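# Pull the grey 3 block from under the tower top

## Task

Remove the grey block marked 3, which sits directly beneath the top block, from the tower. Place it flat on the table at least about two block widths away from the tower. The remaining tower must stay where it stood, with the top block flat and centred on it. At the end both blocks must be supported by what lies beneath them and not by the robot. The hands must have released them and moved away.

## Robot and tools

Robot: two arms. left_arm carries a five-finger left hand and right_arm a right hand; each hand mirrors the other. Base positions in the scene frame: left_arm (+0.042, +0.417, 0) m, right_arm (+0.029, -0.404, 0) m, each turned slightly about z. A post stands behind the arms. Loose objects may occasionally get a brief outside push. Anything ending up off the table means failure.

Frames. The scene frame has its origin at table-top height, midway between the arms' nominal bases, with +z up, +x out over the table and left_arm toward +y. Camera left and right are not the same as the arm names. Each arm reports its hand pose and velocities in its own base frame. Pose offsets you send are measured along the axes of that arm's current Hand target.

Hand point: a spot 0.05 m in front of the palm, fixed to the hand. Its +z runs along the straightened fingers, +y points out of the palm, and +x runs across the palm. On the right hand +x points away from the thumb; on the left hand it points toward the thumb. Straight fingers reach 0.06 to 0.07 m past the point and lie 0.06 m behind it along -y. A wrist bracket on the little-finger side can strike things. With fingers level, the wrist can hang below the hand point and touch the table first.

Row layout: 28 numbers, each in [-1, 1], always for both arms. Order: left dx, dy, dz, rx, ry, rz; left little, ring, middle, index, thumb_bend, thumb_turn; left force_limit, speed; then the same 14 for the right arm. The six pose numbers are offsets from the arm's Hand target at the start of the call, never absolute poses. 1.0 equals 0.6 m of travel or 180 degrees of turn, and rx, ry, rz together form one rotation vector. Send all six as 0 to leave an arm alone. The six hand numbers are absolute motor targets: +1 means open or straight, -1 means closed. For thumb_turn, -1 places the thumb in front of the palm, facing the fingers, and +1 beside it. force_limit maps linearly from about 0 N at -1 to 10 N at +1 (15 N for the thumb motors). speed rises from nearly 0 at -1 to full at +0.48 and stays full up to +1. To keep a hand unchanged, resend the eight hand numbers of the last row it executed. The readings are not the right thing to send here, except before any row has run for that hand. With the thumb in front of the palm, the hand can close around things roughly 0.035 to 0.065 m thick. For a soft grip, close with speed at -0.94 or below.

execute_actions(actions, cameras): actions is a list of actions. Each action is up to 15 rows, one per 1/30 s step; a short action repeats its last row. Every row in an action counts from the same starting Hand target, so sending the same offset again moves the arm further. cameras takes names (cam_high, cam_low, cam_left_wrist, cam_right_wrist), ["all"], or []. An empty actions list gives a status check with all images.

move(target, speed, blend, stop_force, zero, blocking, cameras): drives each hand point in a straight line toward its target. target is one 28-number row or a list of up to 15 rows. Every row is an offset from the same Hand targets, not from the previous row. speed is in m/s, 0.002 to 3.6, default 0.25. blend, in metres, rounds corners in a list; 0 means stop at each target. stop_force, 3 to 120 N, ends an arm's path once its wrist sensor feels that much push opposing the motion. When it is set, every row must carry the same hand numbers, and blocking=false is not allowed. zero (default true) re-zeros the sensor before the move. The total move is capped at 10 s. Moves do not steer around obstacles. The result adds a move: line (done, off_target, moving, held, fault) and any limits that acted, such as paced or held.

wait(seconds): lets time pass, 0 to 3600 s. stop: brakes a running move. zoom_image(camera, region [x0,y0,x1,y1] in pixels, at most 504 square): gives a closer view of the latest image. show_instructions: shows the reference pages. zero_wrist_force(arm): tares that arm's wrist sensor. finished_scene: ends the scene for good.

Results: end_effector_position (m) and quat in the base frame; Hand target, which is what the next offsets start from; and joint positions and torques. For each hand there are hand_measured, hand_stopped_by (moving, target, force, stalled, fault) and hand_load_n (positive means the finger is being pushed open). A lost grip shows only as the load falling toward 0. Also reported: Wrist force and torque in the hand's axes, plus the peak since the last report. If the hand point rests short of its target, send the remaining gap as a new offset.

Limits and hazards. Each step, the commanded orientation is clipped to within 32 degrees of the measured one. Contact torque at a joint limit (wrist 26.6 N m, others 142 N m) causes a 10 s stop. So does about 150 N of outside force, or a joint straying from its planned path. Motors reaching 85 °C lock the arm for 30 to 60 s. Bringing the wrist near the arm's first joint axis can swing the whole arm. Arms pressing against each other or a hand closing on the other hand can fail the scene. Avoid dropping blocks even a few millimetres, releasing moving blocks, fast collisions, pushing hard on the tower and overloading fingers. Approach slowly, using stop_force when touching down.

Each tool is called by a JSON object that holds its "method" and its "body", one argument or row to a line.

Reference images:

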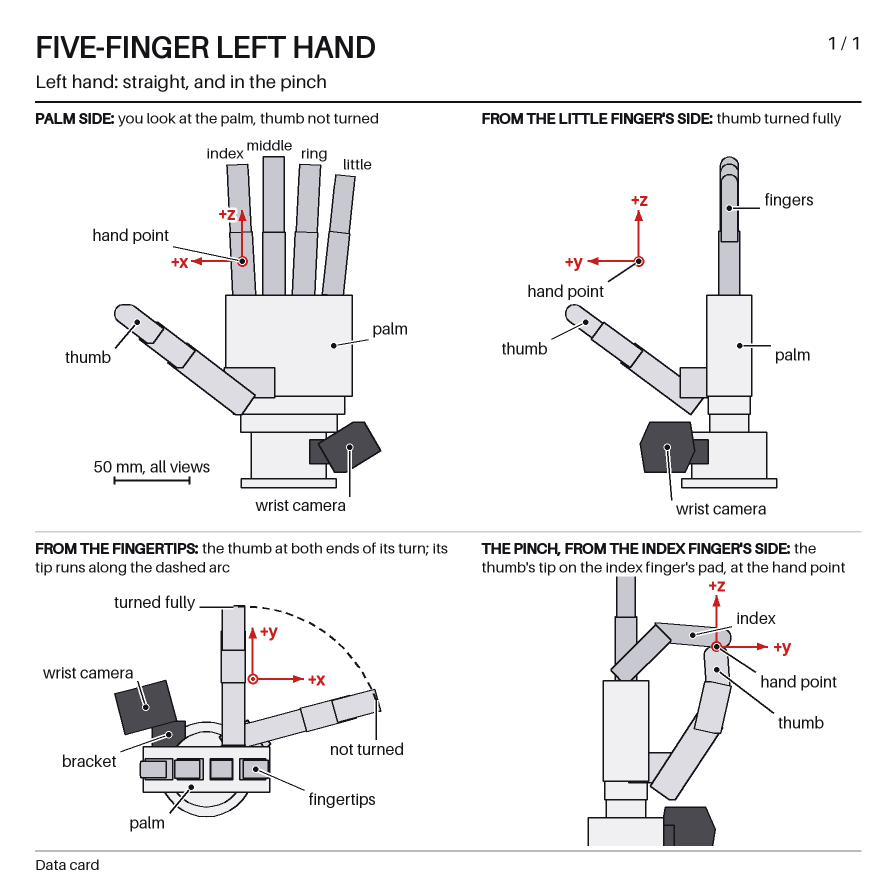

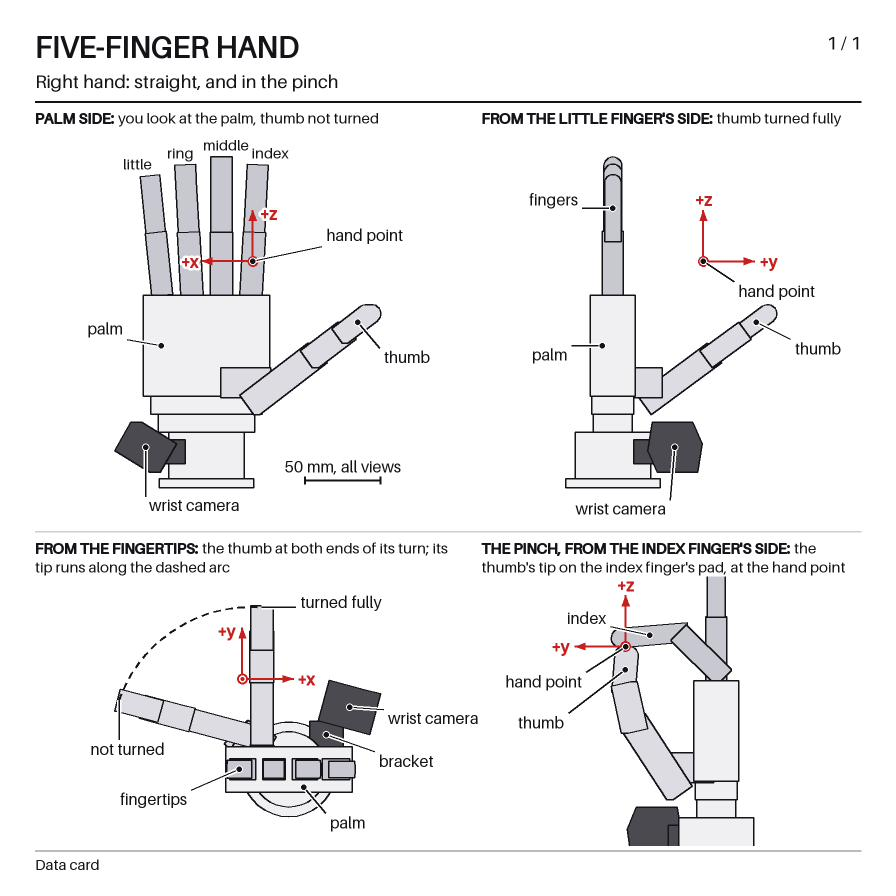

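## Session

{"method": "execute_actions", "body": {
  "actions": []
}}

Scene clock: 0.00 s.
left_arm: end_effector_position=(+0.2203, -0.3854, +0.2587) hand_measured=(+1.000, +1.000, +1.000, +1.000, +1.000, +1.000) hand_load_n=(+0.0, +0.0, +0.0, +0.0, +0.0, +0.0) hand_stopped_by=(target, target, target, target, target, target) hand_force_limit=0.00 hand_speed=-0.80 end_effector_quat_wxyz=(+0.036, +0.825, +0.336, -0.454) | right_arm: end_effector_position=(+0.3016, +0.0657, +0.1569) hand_measured=(+1.000, +1.000, +1.000, +1.000, +1.000, +1.000) hand_load_n=(+0.0, +0.0, +0.0, +0.0, +0.0, +0.0) hand_stopped_by=(target, target, target, target, target, target) hand_force_limit=0.00 hand_speed=-0.80 end_effector_quat_wxyz=(+0.256, -0.462, +0.805, -0.270)
Joint positions: left_arm=[2.808 -1.927 -1.709 1.298 -0.951 0.72] | right_arm=[-0.521 -2.062 2.309 0.575 1.413 -3.072]
Joint velocities: within noise
Joint torques (N m): no reading
Motor temperatures (°C): left_arm=[35 37 32 39 38 45] | right_arm=[38 33 41 44 41 39]
Wrist force (N): no reading
Wrist torque (N m): no reading
Wrist force, peak (N): no reading
Hand target: left_arm +0.2203, -0.3854, +0.2587; +0.036, +0.825, +0.336, -0.454 | right_arm +0.3016, +0.0657, +0.1569; +0.256, -0.462, +0.805, -0.270

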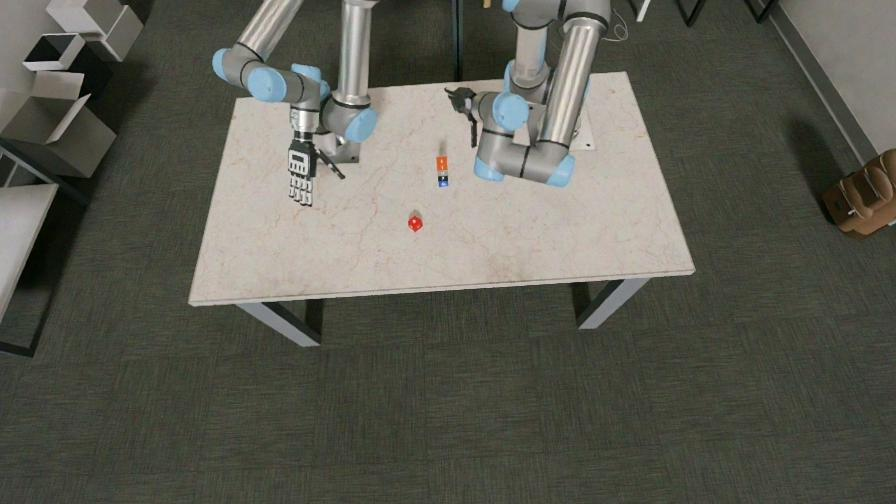

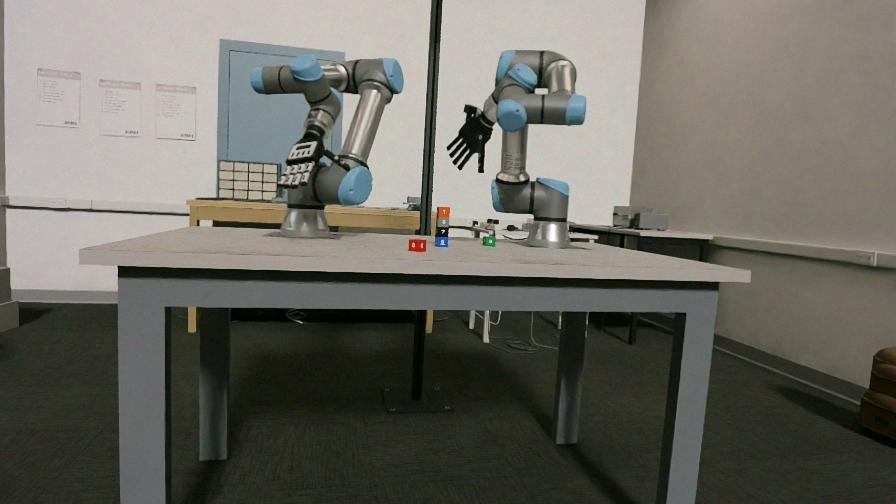

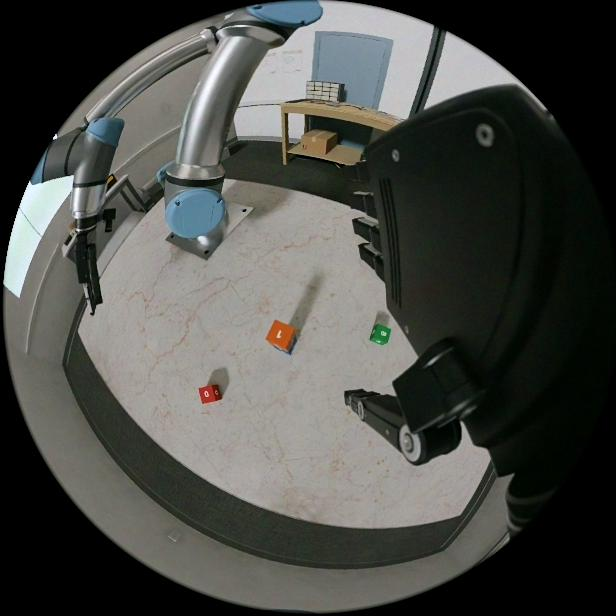

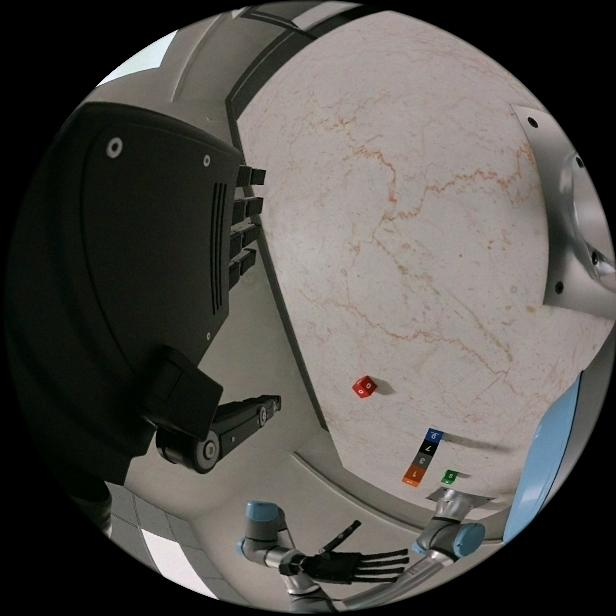

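{"method": "zoom_image", "body": {
  "camera": "cam_high",
  "region": [360, 110, 520, 250]
}}

{"method": "zoom_image", "body": {
  "camera": "cam_low",
  "region": [380, 180, 520, 270]
}}

{"method": "zoom_image", "body": {
  "camera": "cam_left_wrist",
  "region": [180, 260, 420, 420]
}}

{"method": "zoom_image", "body": {
  "camera": "cam_right_wrist",
  "region": [330, 340, 530, 520]
}}

Scaled by 3.150 from the camera's image (finer frame: 1280x720).

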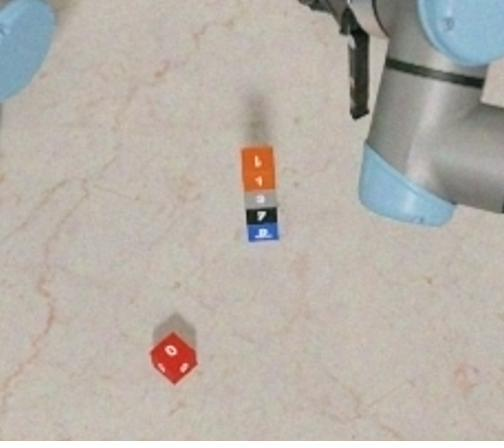

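Scaled by 3.600 from the camera's image (finer frame: 1280x720).

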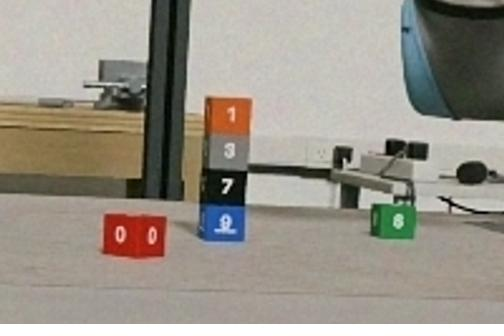

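Scaled by 2.100 from the camera's image (finer frame: 880x880).

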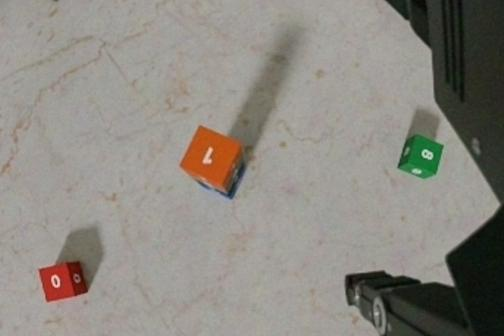

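Scaled by 2.520 from the camera's image (finer frame: 880x880).

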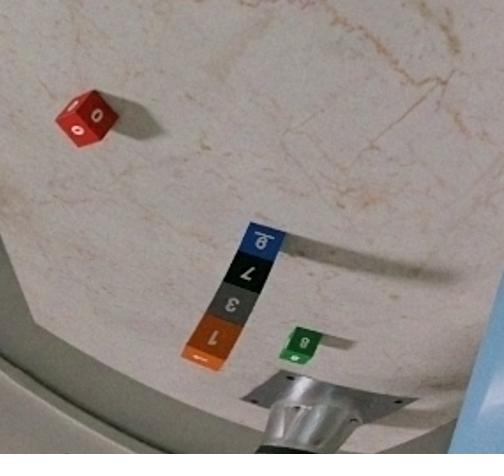

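{"method": "move", "body": {
  "target": [0.156,-0.122,-0.297,0,0,0,1,1,1,1,1,1,0,-0.8,0,0,0,0,0,0,1,1,1,1,1,1,0,-0.8],
  "cameras": ["all"]
}}

Scene clock: 132.13 s.
left_arm: end_effector_position=(+0.3402, -0.2153, +0.3088) hand_measured=(+1.000, +1.000, +1.000, +1.000, +1.000, +1.000) hand_load_n=(+0.0, +0.0, +0.0, +0.0, +0.0, +0.0) hand_stopped_by=(target, target, target, target, target, target) hand_force_limit=0.00 hand_speed=-0.80 end_effector_quat_wxyz=(+0.036, +0.825, +0.336, -0.454) | right_arm: end_effector_position=(+0.3016, +0.0657, +0.1569) hand_measured=(+1.000, +1.000, +1.000, +1.000, +1.000, +1.000) hand_load_n=(+0.0, +0.0, +0.0, +0.0, +0.0, +0.0) hand_stopped_by=(target, target, target, target, target, target) hand_force_limit=0.00 hand_speed=-0.80 end_effector_quat_wxyz=(+0.256, -0.462, +0.805, -0.270)
Joint positions: left_arm=[3.225 -1.958 -1.55 1.029 -1.264 1.031] | right_arm=[-0.521 -2.062 2.309 0.575 1.413 -3.072]
Joint torques (N m): left_arm=[6.94 21.54 23.93 -4.51 -2.31 2.46] | right_arm=[-0.68 0.71 -17.98 0.78 -0.52 0.07]
Wrist force (N): left_arm=[0.0 -0.2 0.0] | right_arm=[-0.1 -0.1 -0.2]
Wrist torque (N m): left_arm=[-0.01 -0.05 -0.02] | right_arm=[0.01 0.01 -0.01]
Wrist force, peak (N): left_arm=[-0.4 0.4 1.1] | right_arm=[0.0 -0.1 0.4]
Hand target: left_arm +0.3403, -0.2152, +0.3088; +0.036, +0.825, +0.336, -0.454 | right_arm +0.3016, +0.0657, +0.1569; +0.256, -0.462, +0.805, -0.270
Off the commanded pose: left_arm 0.000 m, 0 deg | right_arm 0.000 m, 0 deg.
move: done

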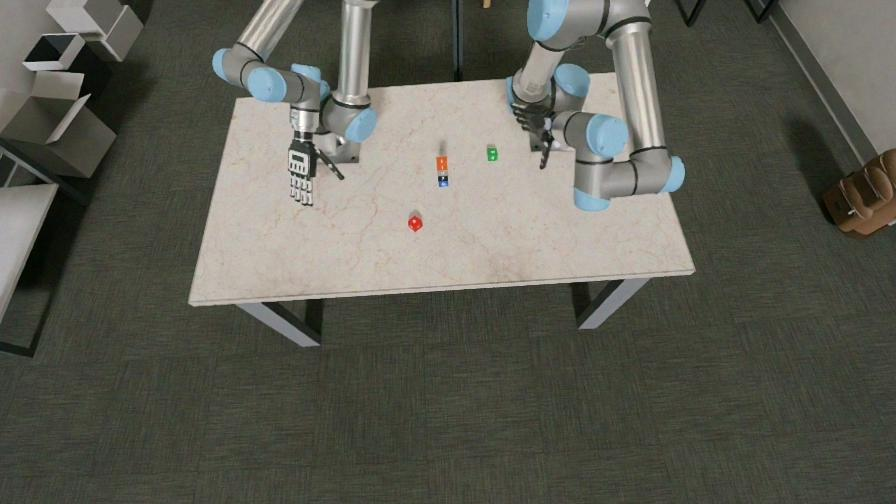

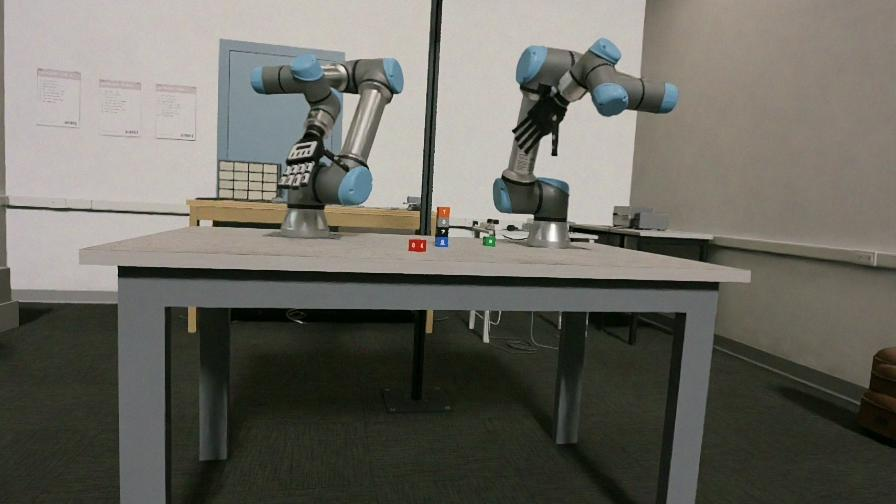

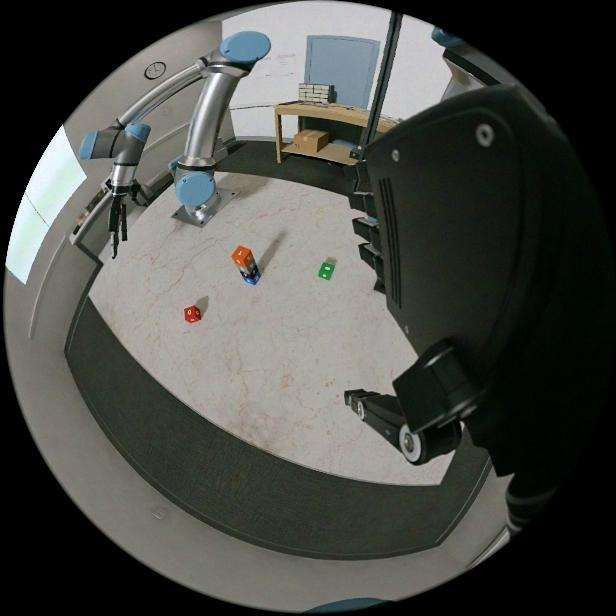

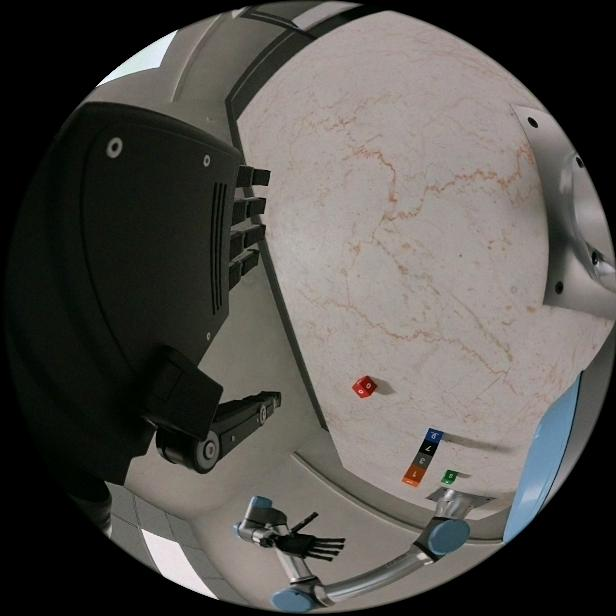

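{"method": "move", "body": {
  "target": [0,0,0,0,0,0,1,1,1,1,1,1,0,-0.8,-0.219,0.163,-0.339,0.0117,-0.1025,-0.1717,1,1,0,0,1,-1,0,-0.2],
  "cameras": ["all"]
}}

Scene clock: 180.50 s.
left_arm: end_effector_position=(+0.3403, -0.2152, +0.3088) hand_measured=(+1.000, +1.000, +1.000, +1.000, +1.000, +1.000) hand_load_n=(+0.0, +0.0, +0.0, +0.0, +0.0, +0.0) hand_stopped_by=(target, target, target, target, target, target) hand_force_limit=0.00 hand_speed=-0.80 end_effector_quat_wxyz=(+0.036, +0.825, +0.336, -0.454) | right_arm: end_effector_position=(+0.1660, +0.2637, +0.2598) hand_measured=(+1.000, +1.000, +0.000, +0.000, +1.000, -1.000) hand_load_n=(-0.5, +0.0, +0.0, -0.5, +0.0, +0.0) hand_stopped_by=(target, target, target, target, target, target) hand_force_limit=0.00 hand_speed=-0.20 end_effector_quat_wxyz=(-0.307, +0.691, -0.598, +0.266)
Joint positions: left_arm=[3.225 -1.958 -1.55 1.029 -1.264 1.031] | right_arm=[0.774 -1.932 1.987 0.785 2.023 -2.688]
Joint torques (N m): left_arm=[8.12 21.62 22.77 -4.37 -2.29 2.41] | right_arm=[5.9 7.02 -31.64 2.43 1.75 1.96]
Wrist force (N): left_arm=[0.2 -0.1 0.0] | right_arm=[0.3 0.4 -0.5]
Wrist torque (N m): left_arm=[0.00 -0.08 -0.01] | right_arm=[0.14 0.02 -0.02]
Wrist force, peak (N): left_arm=[0.3 0.5 0.5] | right_arm=[-0.8 0.1 -0.7]
Hand target: left_arm +0.3403, -0.2152, +0.3088; +0.036, +0.825, +0.336, -0.454 | right_arm +0.1659, +0.2637, +0.2598; -0.307, +0.691, -0.598, +0.266
Off the commanded pose: left_arm 0.000 m, 0 deg | right_arm 0.000 m, 0 deg.
move: done

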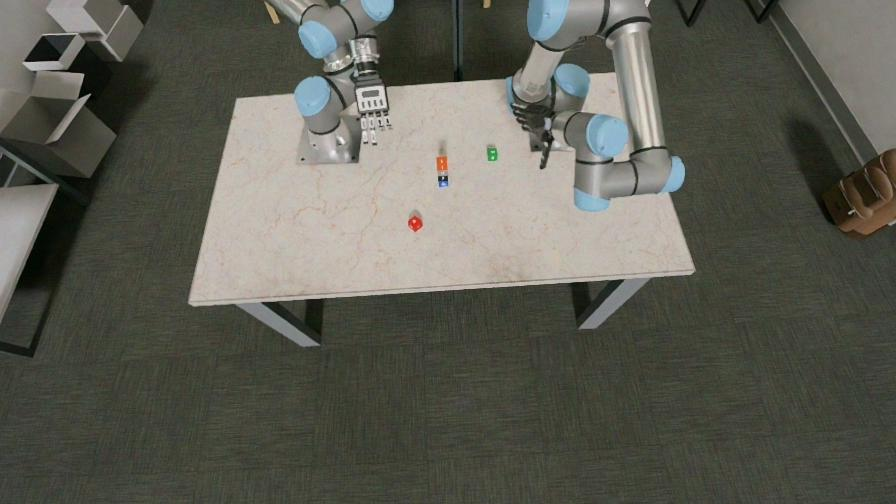

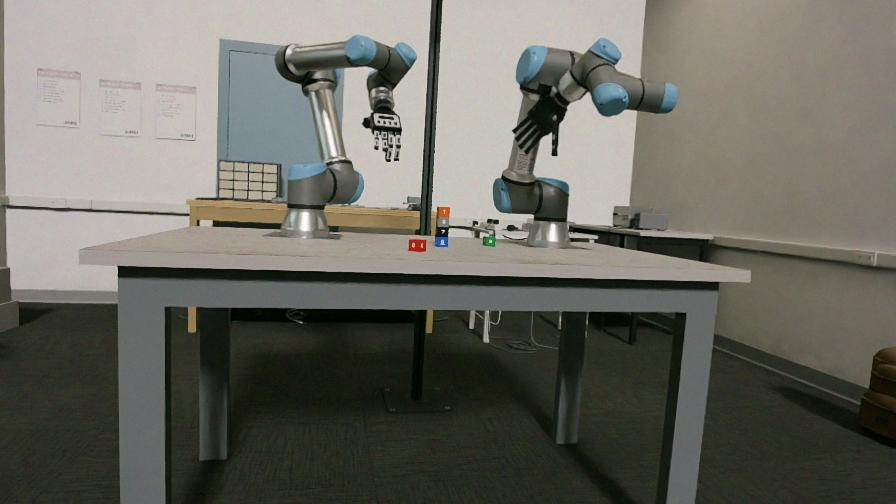

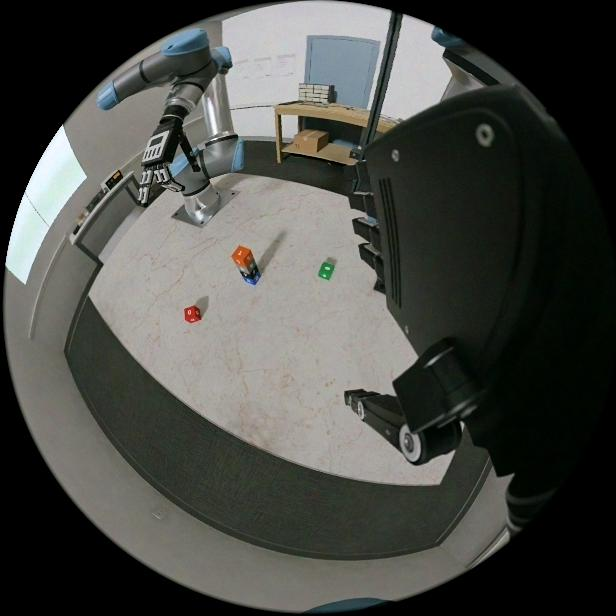

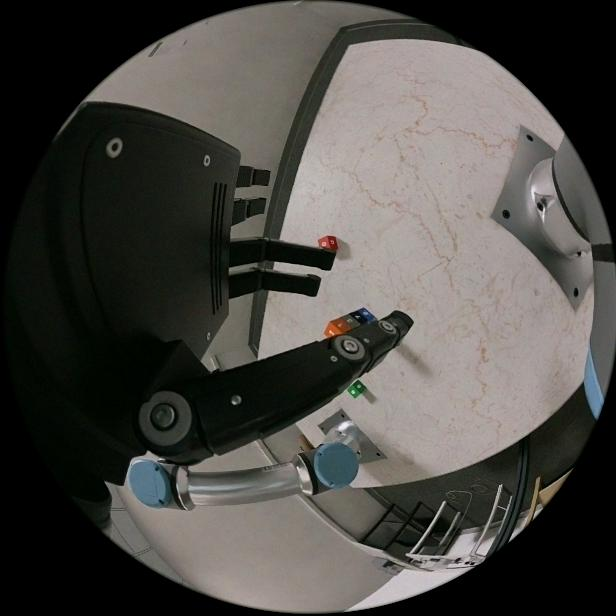

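{"method": "zoom_image", "body": {
  "camera": "cam_high",
  "region": [330, 80, 510, 240]
}}

{"method": "zoom_image", "body": {
  "camera": "cam_low",
  "region": [350, 90, 510, 260]
}}

{"method": "zoom_image", "body": {
  "camera": "cam_left_wrist",
  "region": [130, 120, 350, 340]
}}

{"method": "zoom_image", "body": {
  "camera": "cam_right_wrist",
  "region": [220, 200, 440, 420]
}}

Scaled by 2.800 from the camera's image (finer frame: 1280x720).

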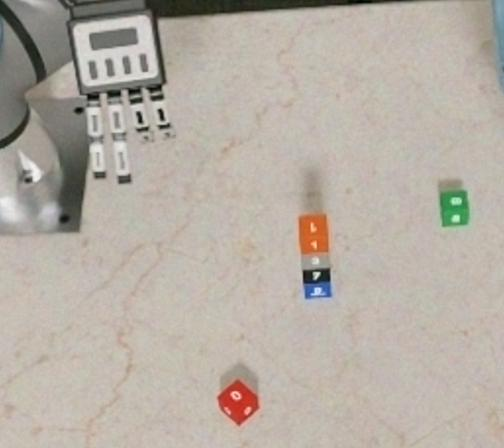

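Scaled by 2.965 from the camera's image (finer frame: 1280x720).

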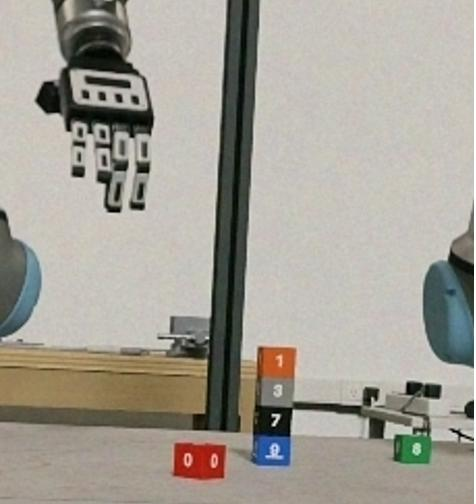

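Scaled by 2.291 from the camera's image (finer frame: 880x880).

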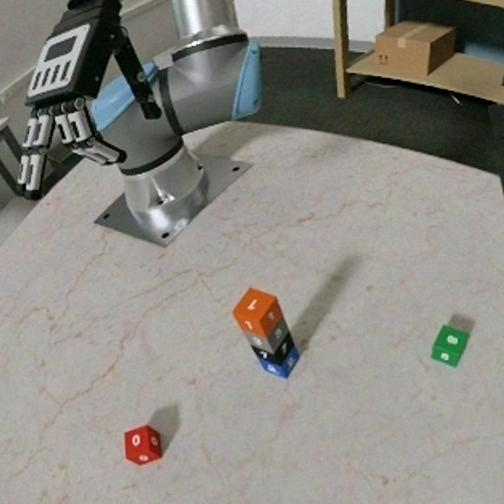

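Scaled by 2.291 from the camera's image (finer frame: 880x880).

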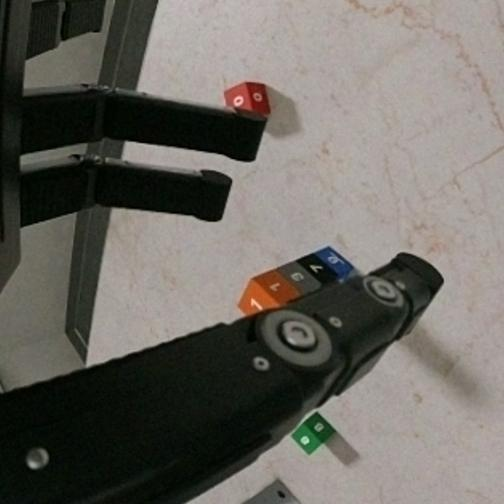

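{"method": "move", "body": {
  "target": [0,0,0,0,0,0,1,1,1,1,1,1,0,-0.8,-0.2694,-0.0793,0.1628,0,0,0,1,1,0,0,1,-1,0,-0.2],
  "cameras": ["all"]
}}

{"method": "zoom_image", "body": {
  "camera": "cam_right_wrist",
  "region": [200, 180, 440, 420]
}}

{"method": "zoom_image", "body": {
  "camera": "cam_left_wrist",
  "region": [150, 120, 370, 340]
}}

{"method": "zoom_image", "body": {
  "camera": "cam_low",
  "region": [370, 120, 530, 270]
}}

{"method": "zoom_image", "body": {
  "camera": "cam_high",
  "region": [380, 90, 520, 230]
}}

Scene clock: 222.27 s.
left_arm: end_effector_position=(+0.3403, -0.2152, +0.3088) hand_measured=(+1.000, +1.000, +1.000, +1.000, +1.000, +1.000) hand_load_n=(+0.0, +0.0, +0.0, +0.0, +0.0, +0.0) hand_stopped_by=(target, target, target, target, target, target) hand_force_limit=0.00 hand_speed=-0.80 end_effector_quat_wxyz=(+0.036, +0.825, +0.336, -0.454) | right_arm: end_effector_position=(+0.2459, +0.4386, +0.2297) hand_measured=(+1.000, +1.000, +0.000, +0.000, +1.000, -1.000) hand_load_n=(+0.0, +0.0, +0.0, +0.0, +0.0, +0.0) hand_stopped_by=(target, target, target, target, target, target) hand_force_limit=0.00 hand_speed=-0.20 end_effector_quat_wxyz=(-0.307, +0.691, -0.598, +0.266)
Joint positions: left_arm=[3.225 -1.958 -1.55 1.029 -1.264 1.031] | right_arm=[0.964 -1.396 1.598 0.72 2.145 -2.52]
Joint torques (N m): left_arm=[7.05 22.01 23.03 -4.4 -2.29 2.39] | right_arm=[6.98 -14.49 -29.96 2.69 2.17 2.05]
Wrist force (N): left_arm=[0.3 0.0 0.1] | right_arm=[-0.2 0.1 -0.6]
Wrist torque (N m): left_arm=[0.00 -0.08 -0.01] | right_arm=[0.09 0.12 -0.01]
Wrist force, peak (N): left_arm=[0.6 0.1 0.4] | right_arm=[1.3 0.4 -0.7]
Hand target: left_arm +0.3403, -0.2152, +0.3088; +0.036, +0.825, +0.336, -0.454 | right_arm +0.2459, +0.4387, +0.2297; -0.307, +0.691, -0.598, +0.266
Off the commanded pose: left_arm 0.000 m, 0 deg | right_arm 0.000 m, 0 deg.
move: done

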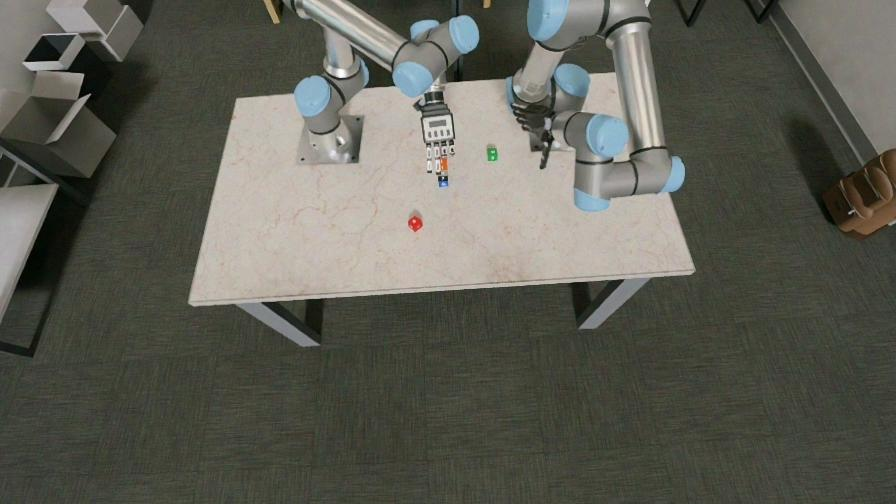

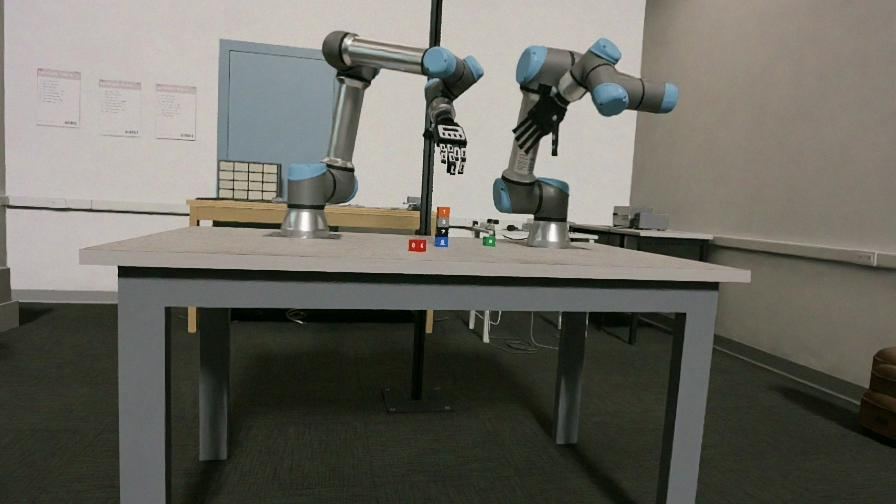

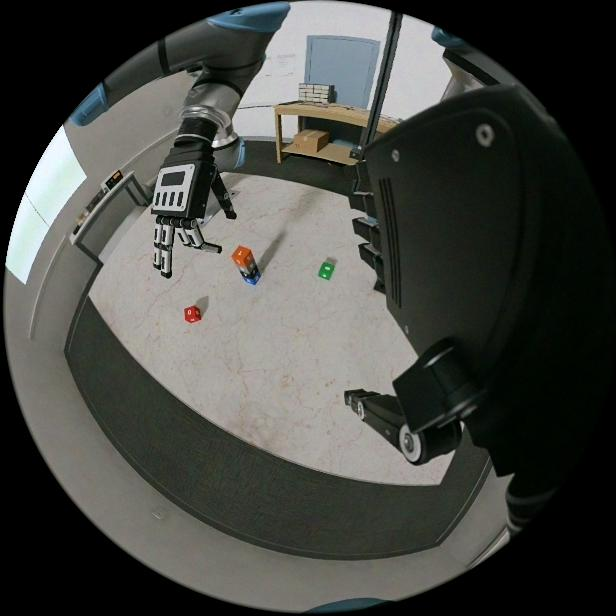

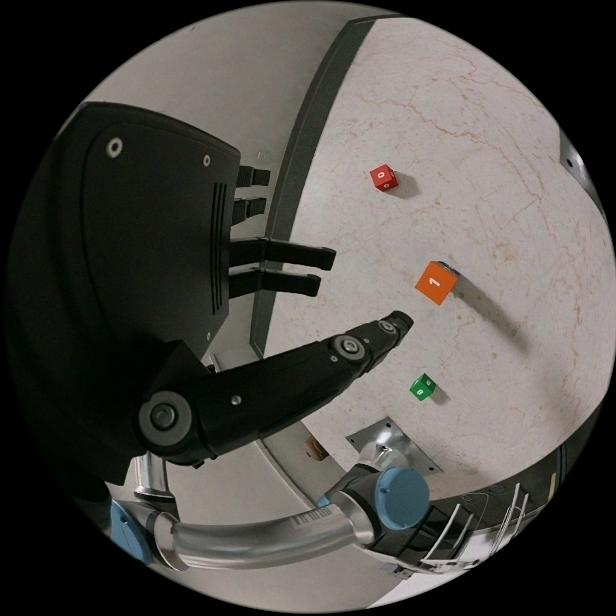

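Scaled by 2.100 from the camera's image (finer frame: 880x880).

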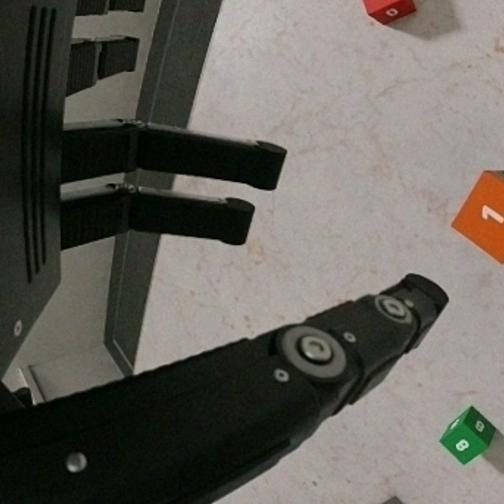

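Scaled by 2.291 from the camera's image (finer frame: 880x880).

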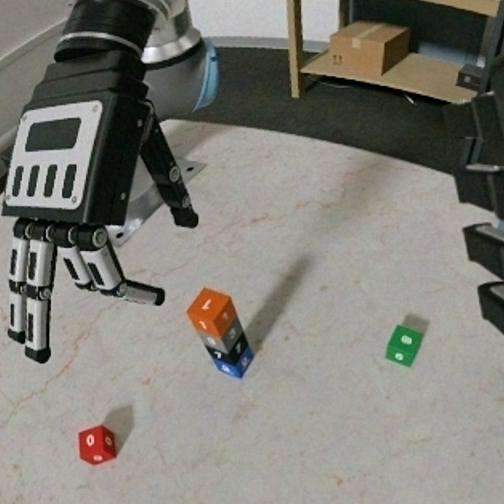

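Scaled by 3.150 from the camera's image (finer frame: 1280x720).

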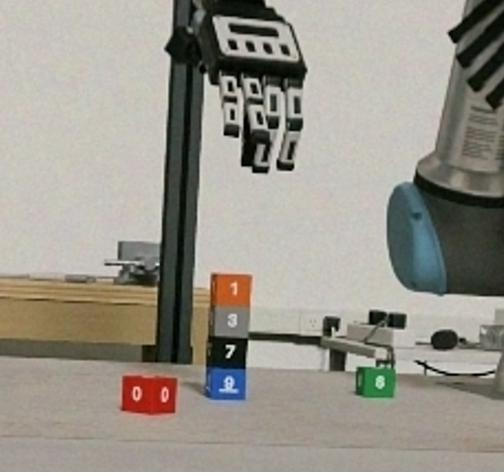

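Scaled by 3.600 from the camera's image (finer frame: 1280x720).

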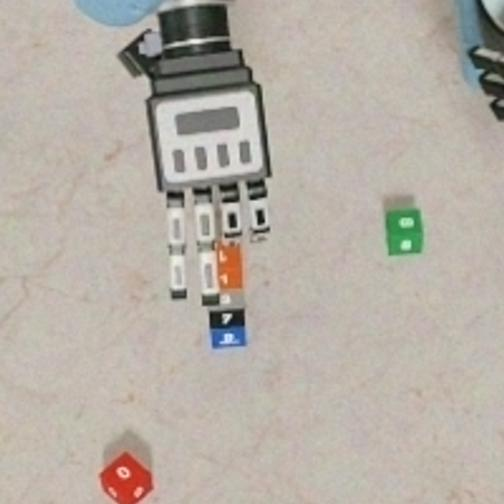

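{"method": "zoom_image", "body": {
  "camera": "cam_right_wrist",
  "region": [380, 220, 500, 340]
}}

Scaled by 4.200 from the camera's image (finer frame: 880x880).

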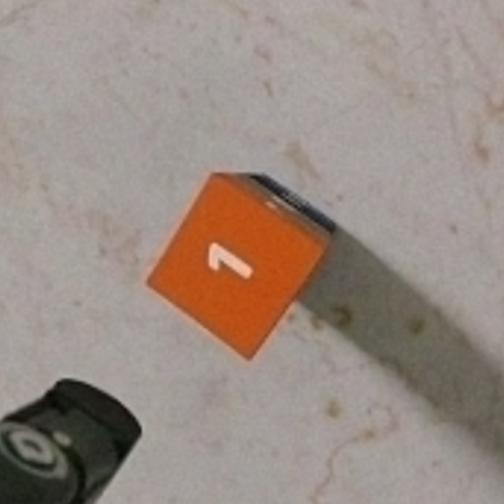

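{"method": "move", "body": {
  "target": [0,0,0,0,0,0,1,1,1,1,1,1,0,-0.8,0.0395,0.0663,0.0258,0,0.00826,0.00743,1,1,0,0,1,-1,0,-0.2],
  "cameras": ["all"],
  "speed": 0.1
}}

{"method": "zoom_image", "body": {
  "camera": "cam_right_wrist",
  "region": [300, 200, 460, 360]
}}

{"method": "zoom_image", "body": {
  "camera": "cam_left_wrist",
  "region": [150, 160, 330, 340]
}}

{"method": "zoom_image", "body": {
  "camera": "cam_low",
  "region": [400, 150, 500, 260]
}}

{"method": "zoom_image", "body": {
  "camera": "cam_high",
  "region": [400, 110, 500, 210]
}}

Scene clock: 304.27 s.
left_arm: end_effector_position=(+0.3403, -0.2152, +0.3088) hand_measured=(+1.000, +1.000, +1.000, +1.000, +1.000, +1.000) hand_load_n=(+0.0, +0.0, +0.0, +0.0, +0.0, +0.0) hand_stopped_by=(target, target, target, target, target, target) hand_force_limit=0.00 hand_speed=-0.80 end_effector_quat_wxyz=(+0.036, +0.825, +0.336, -0.454) | right_arm: end_effector_position=(+0.2344, +0.4131, +0.1898) hand_measured=(+1.000, +1.000, +0.000, +0.000, +1.000, -1.000) hand_load_n=(+0.0, +0.0, +0.0, +0.0, +0.0, +0.0) hand_stopped_by=(target, target, target, target, target, target) hand_force_limit=0.00 hand_speed=-0.20 end_effector_quat_wxyz=(-0.303, +0.681, -0.610, +0.271)
Joint positions: left_arm=[3.225 -1.958 -1.55 1.029 -1.264 1.031] | right_arm=[0.962 -1.425 1.742 0.624 2.164 -2.489]
Joint torques (N m): left_arm=[7.51 22.06 22.81 -4.42 -2.26 2.32] | right_arm=[-7.7 -38.51 -6.25 -0.11 2.23 2.18]
Wrist force (N): left_arm=[0.4 0.3 0.2] | right_arm=[-0.1 0.3 -0.5]
Wrist torque (N m): left_arm=[0.04 -0.10 -0.02] | right_arm=[0.11 0.09 -0.02]
Wrist force, peak (N): left_arm=[0.7 0.1 0.2] | right_arm=[-0.6 0.2 -0.7]
Hand target: left_arm +0.3403, -0.2152, +0.3088; +0.036, +0.825, +0.336, -0.454 | right_arm +0.2344, +0.4131, +0.1897; -0.303, +0.681, -0.610, +0.271
Off the commanded pose: left_arm 0.000 m, 0 deg | right_arm 0.000 m, 0 deg.
move: done

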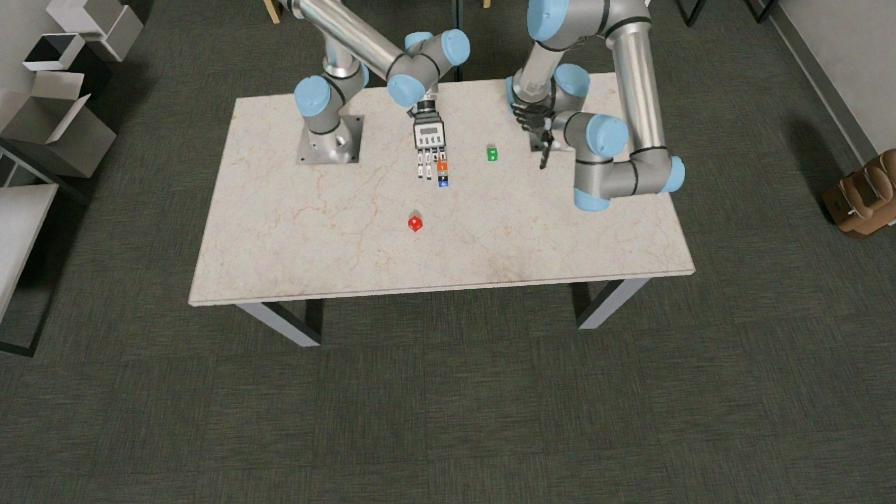

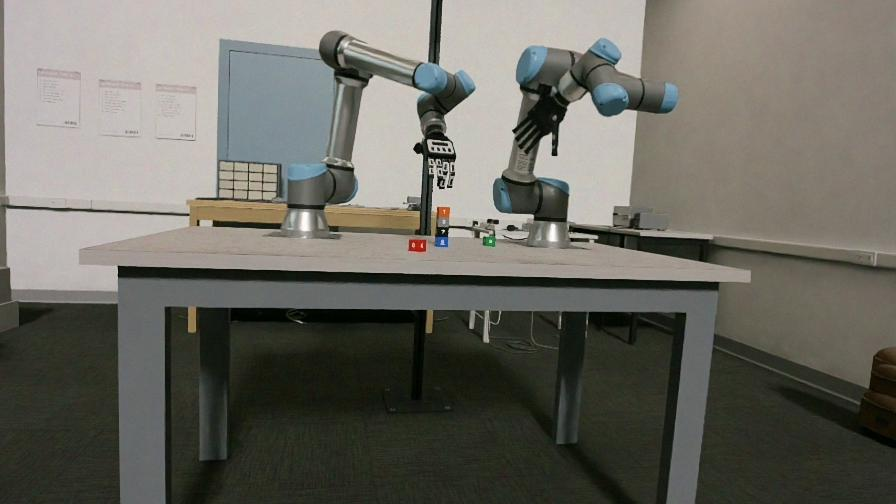

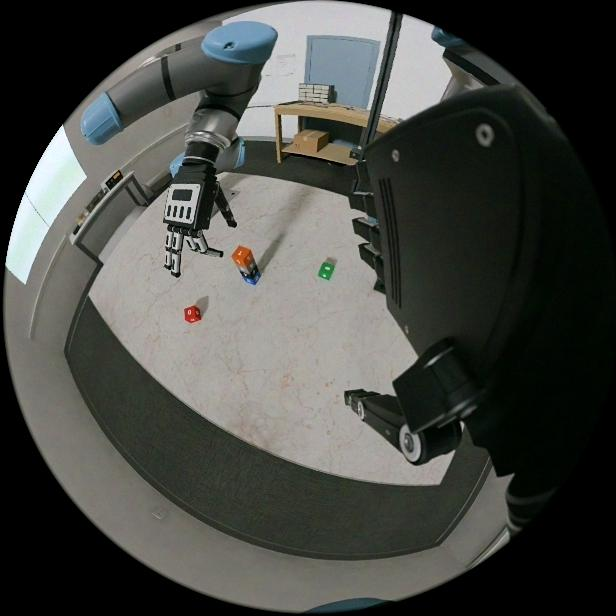

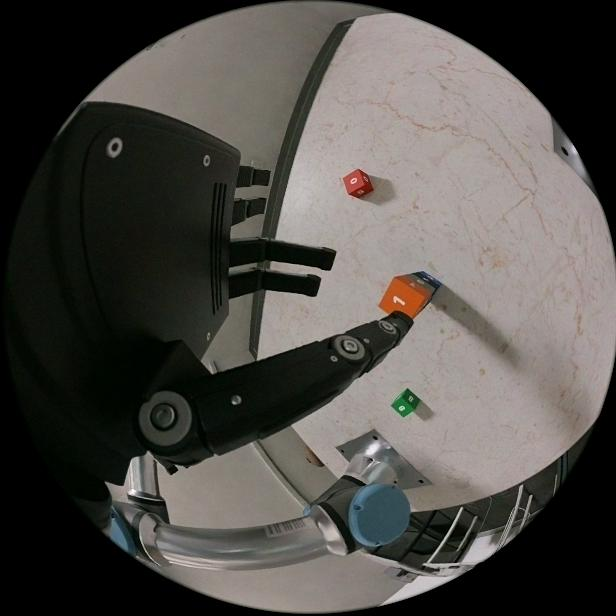

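Scaled by 3.150 from the camera's image (finer frame: 880x880).

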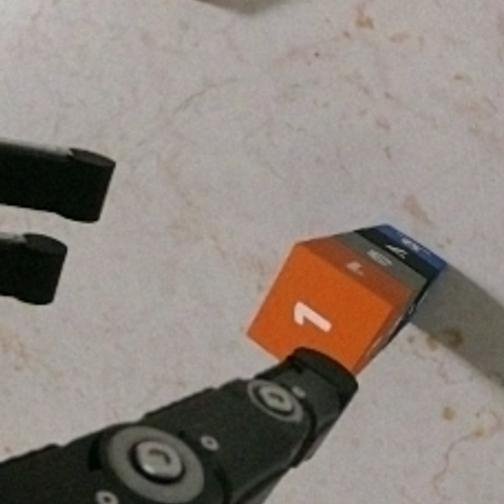

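Scaled by 2.800 from the camera's image (finer frame: 880x880).

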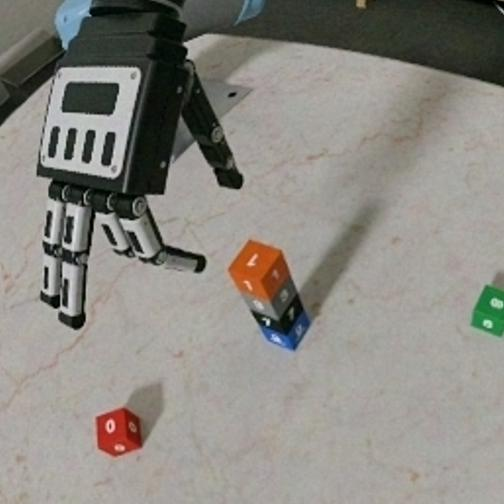

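Scaled by 4.582 from the camera's image (finer frame: 1280x720).

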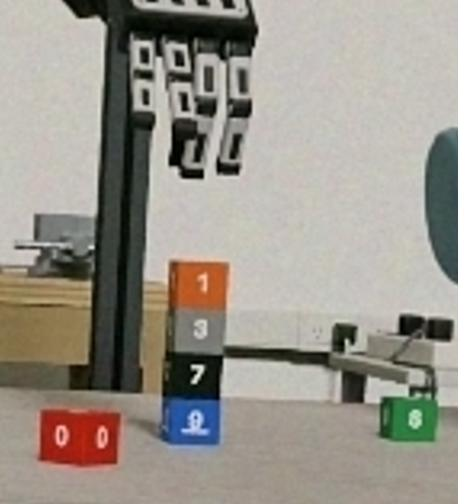

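Scaled by 5.040 from the camera's image (finer frame: 1280x720).

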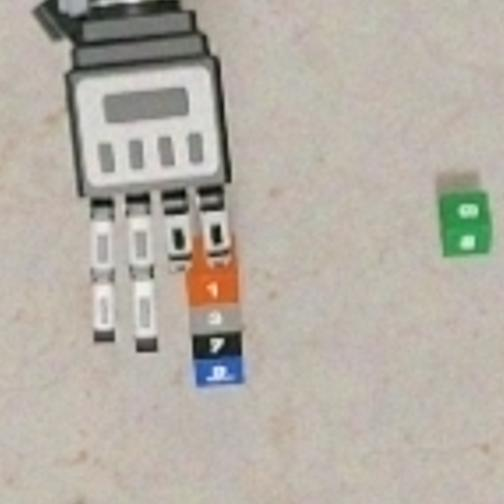

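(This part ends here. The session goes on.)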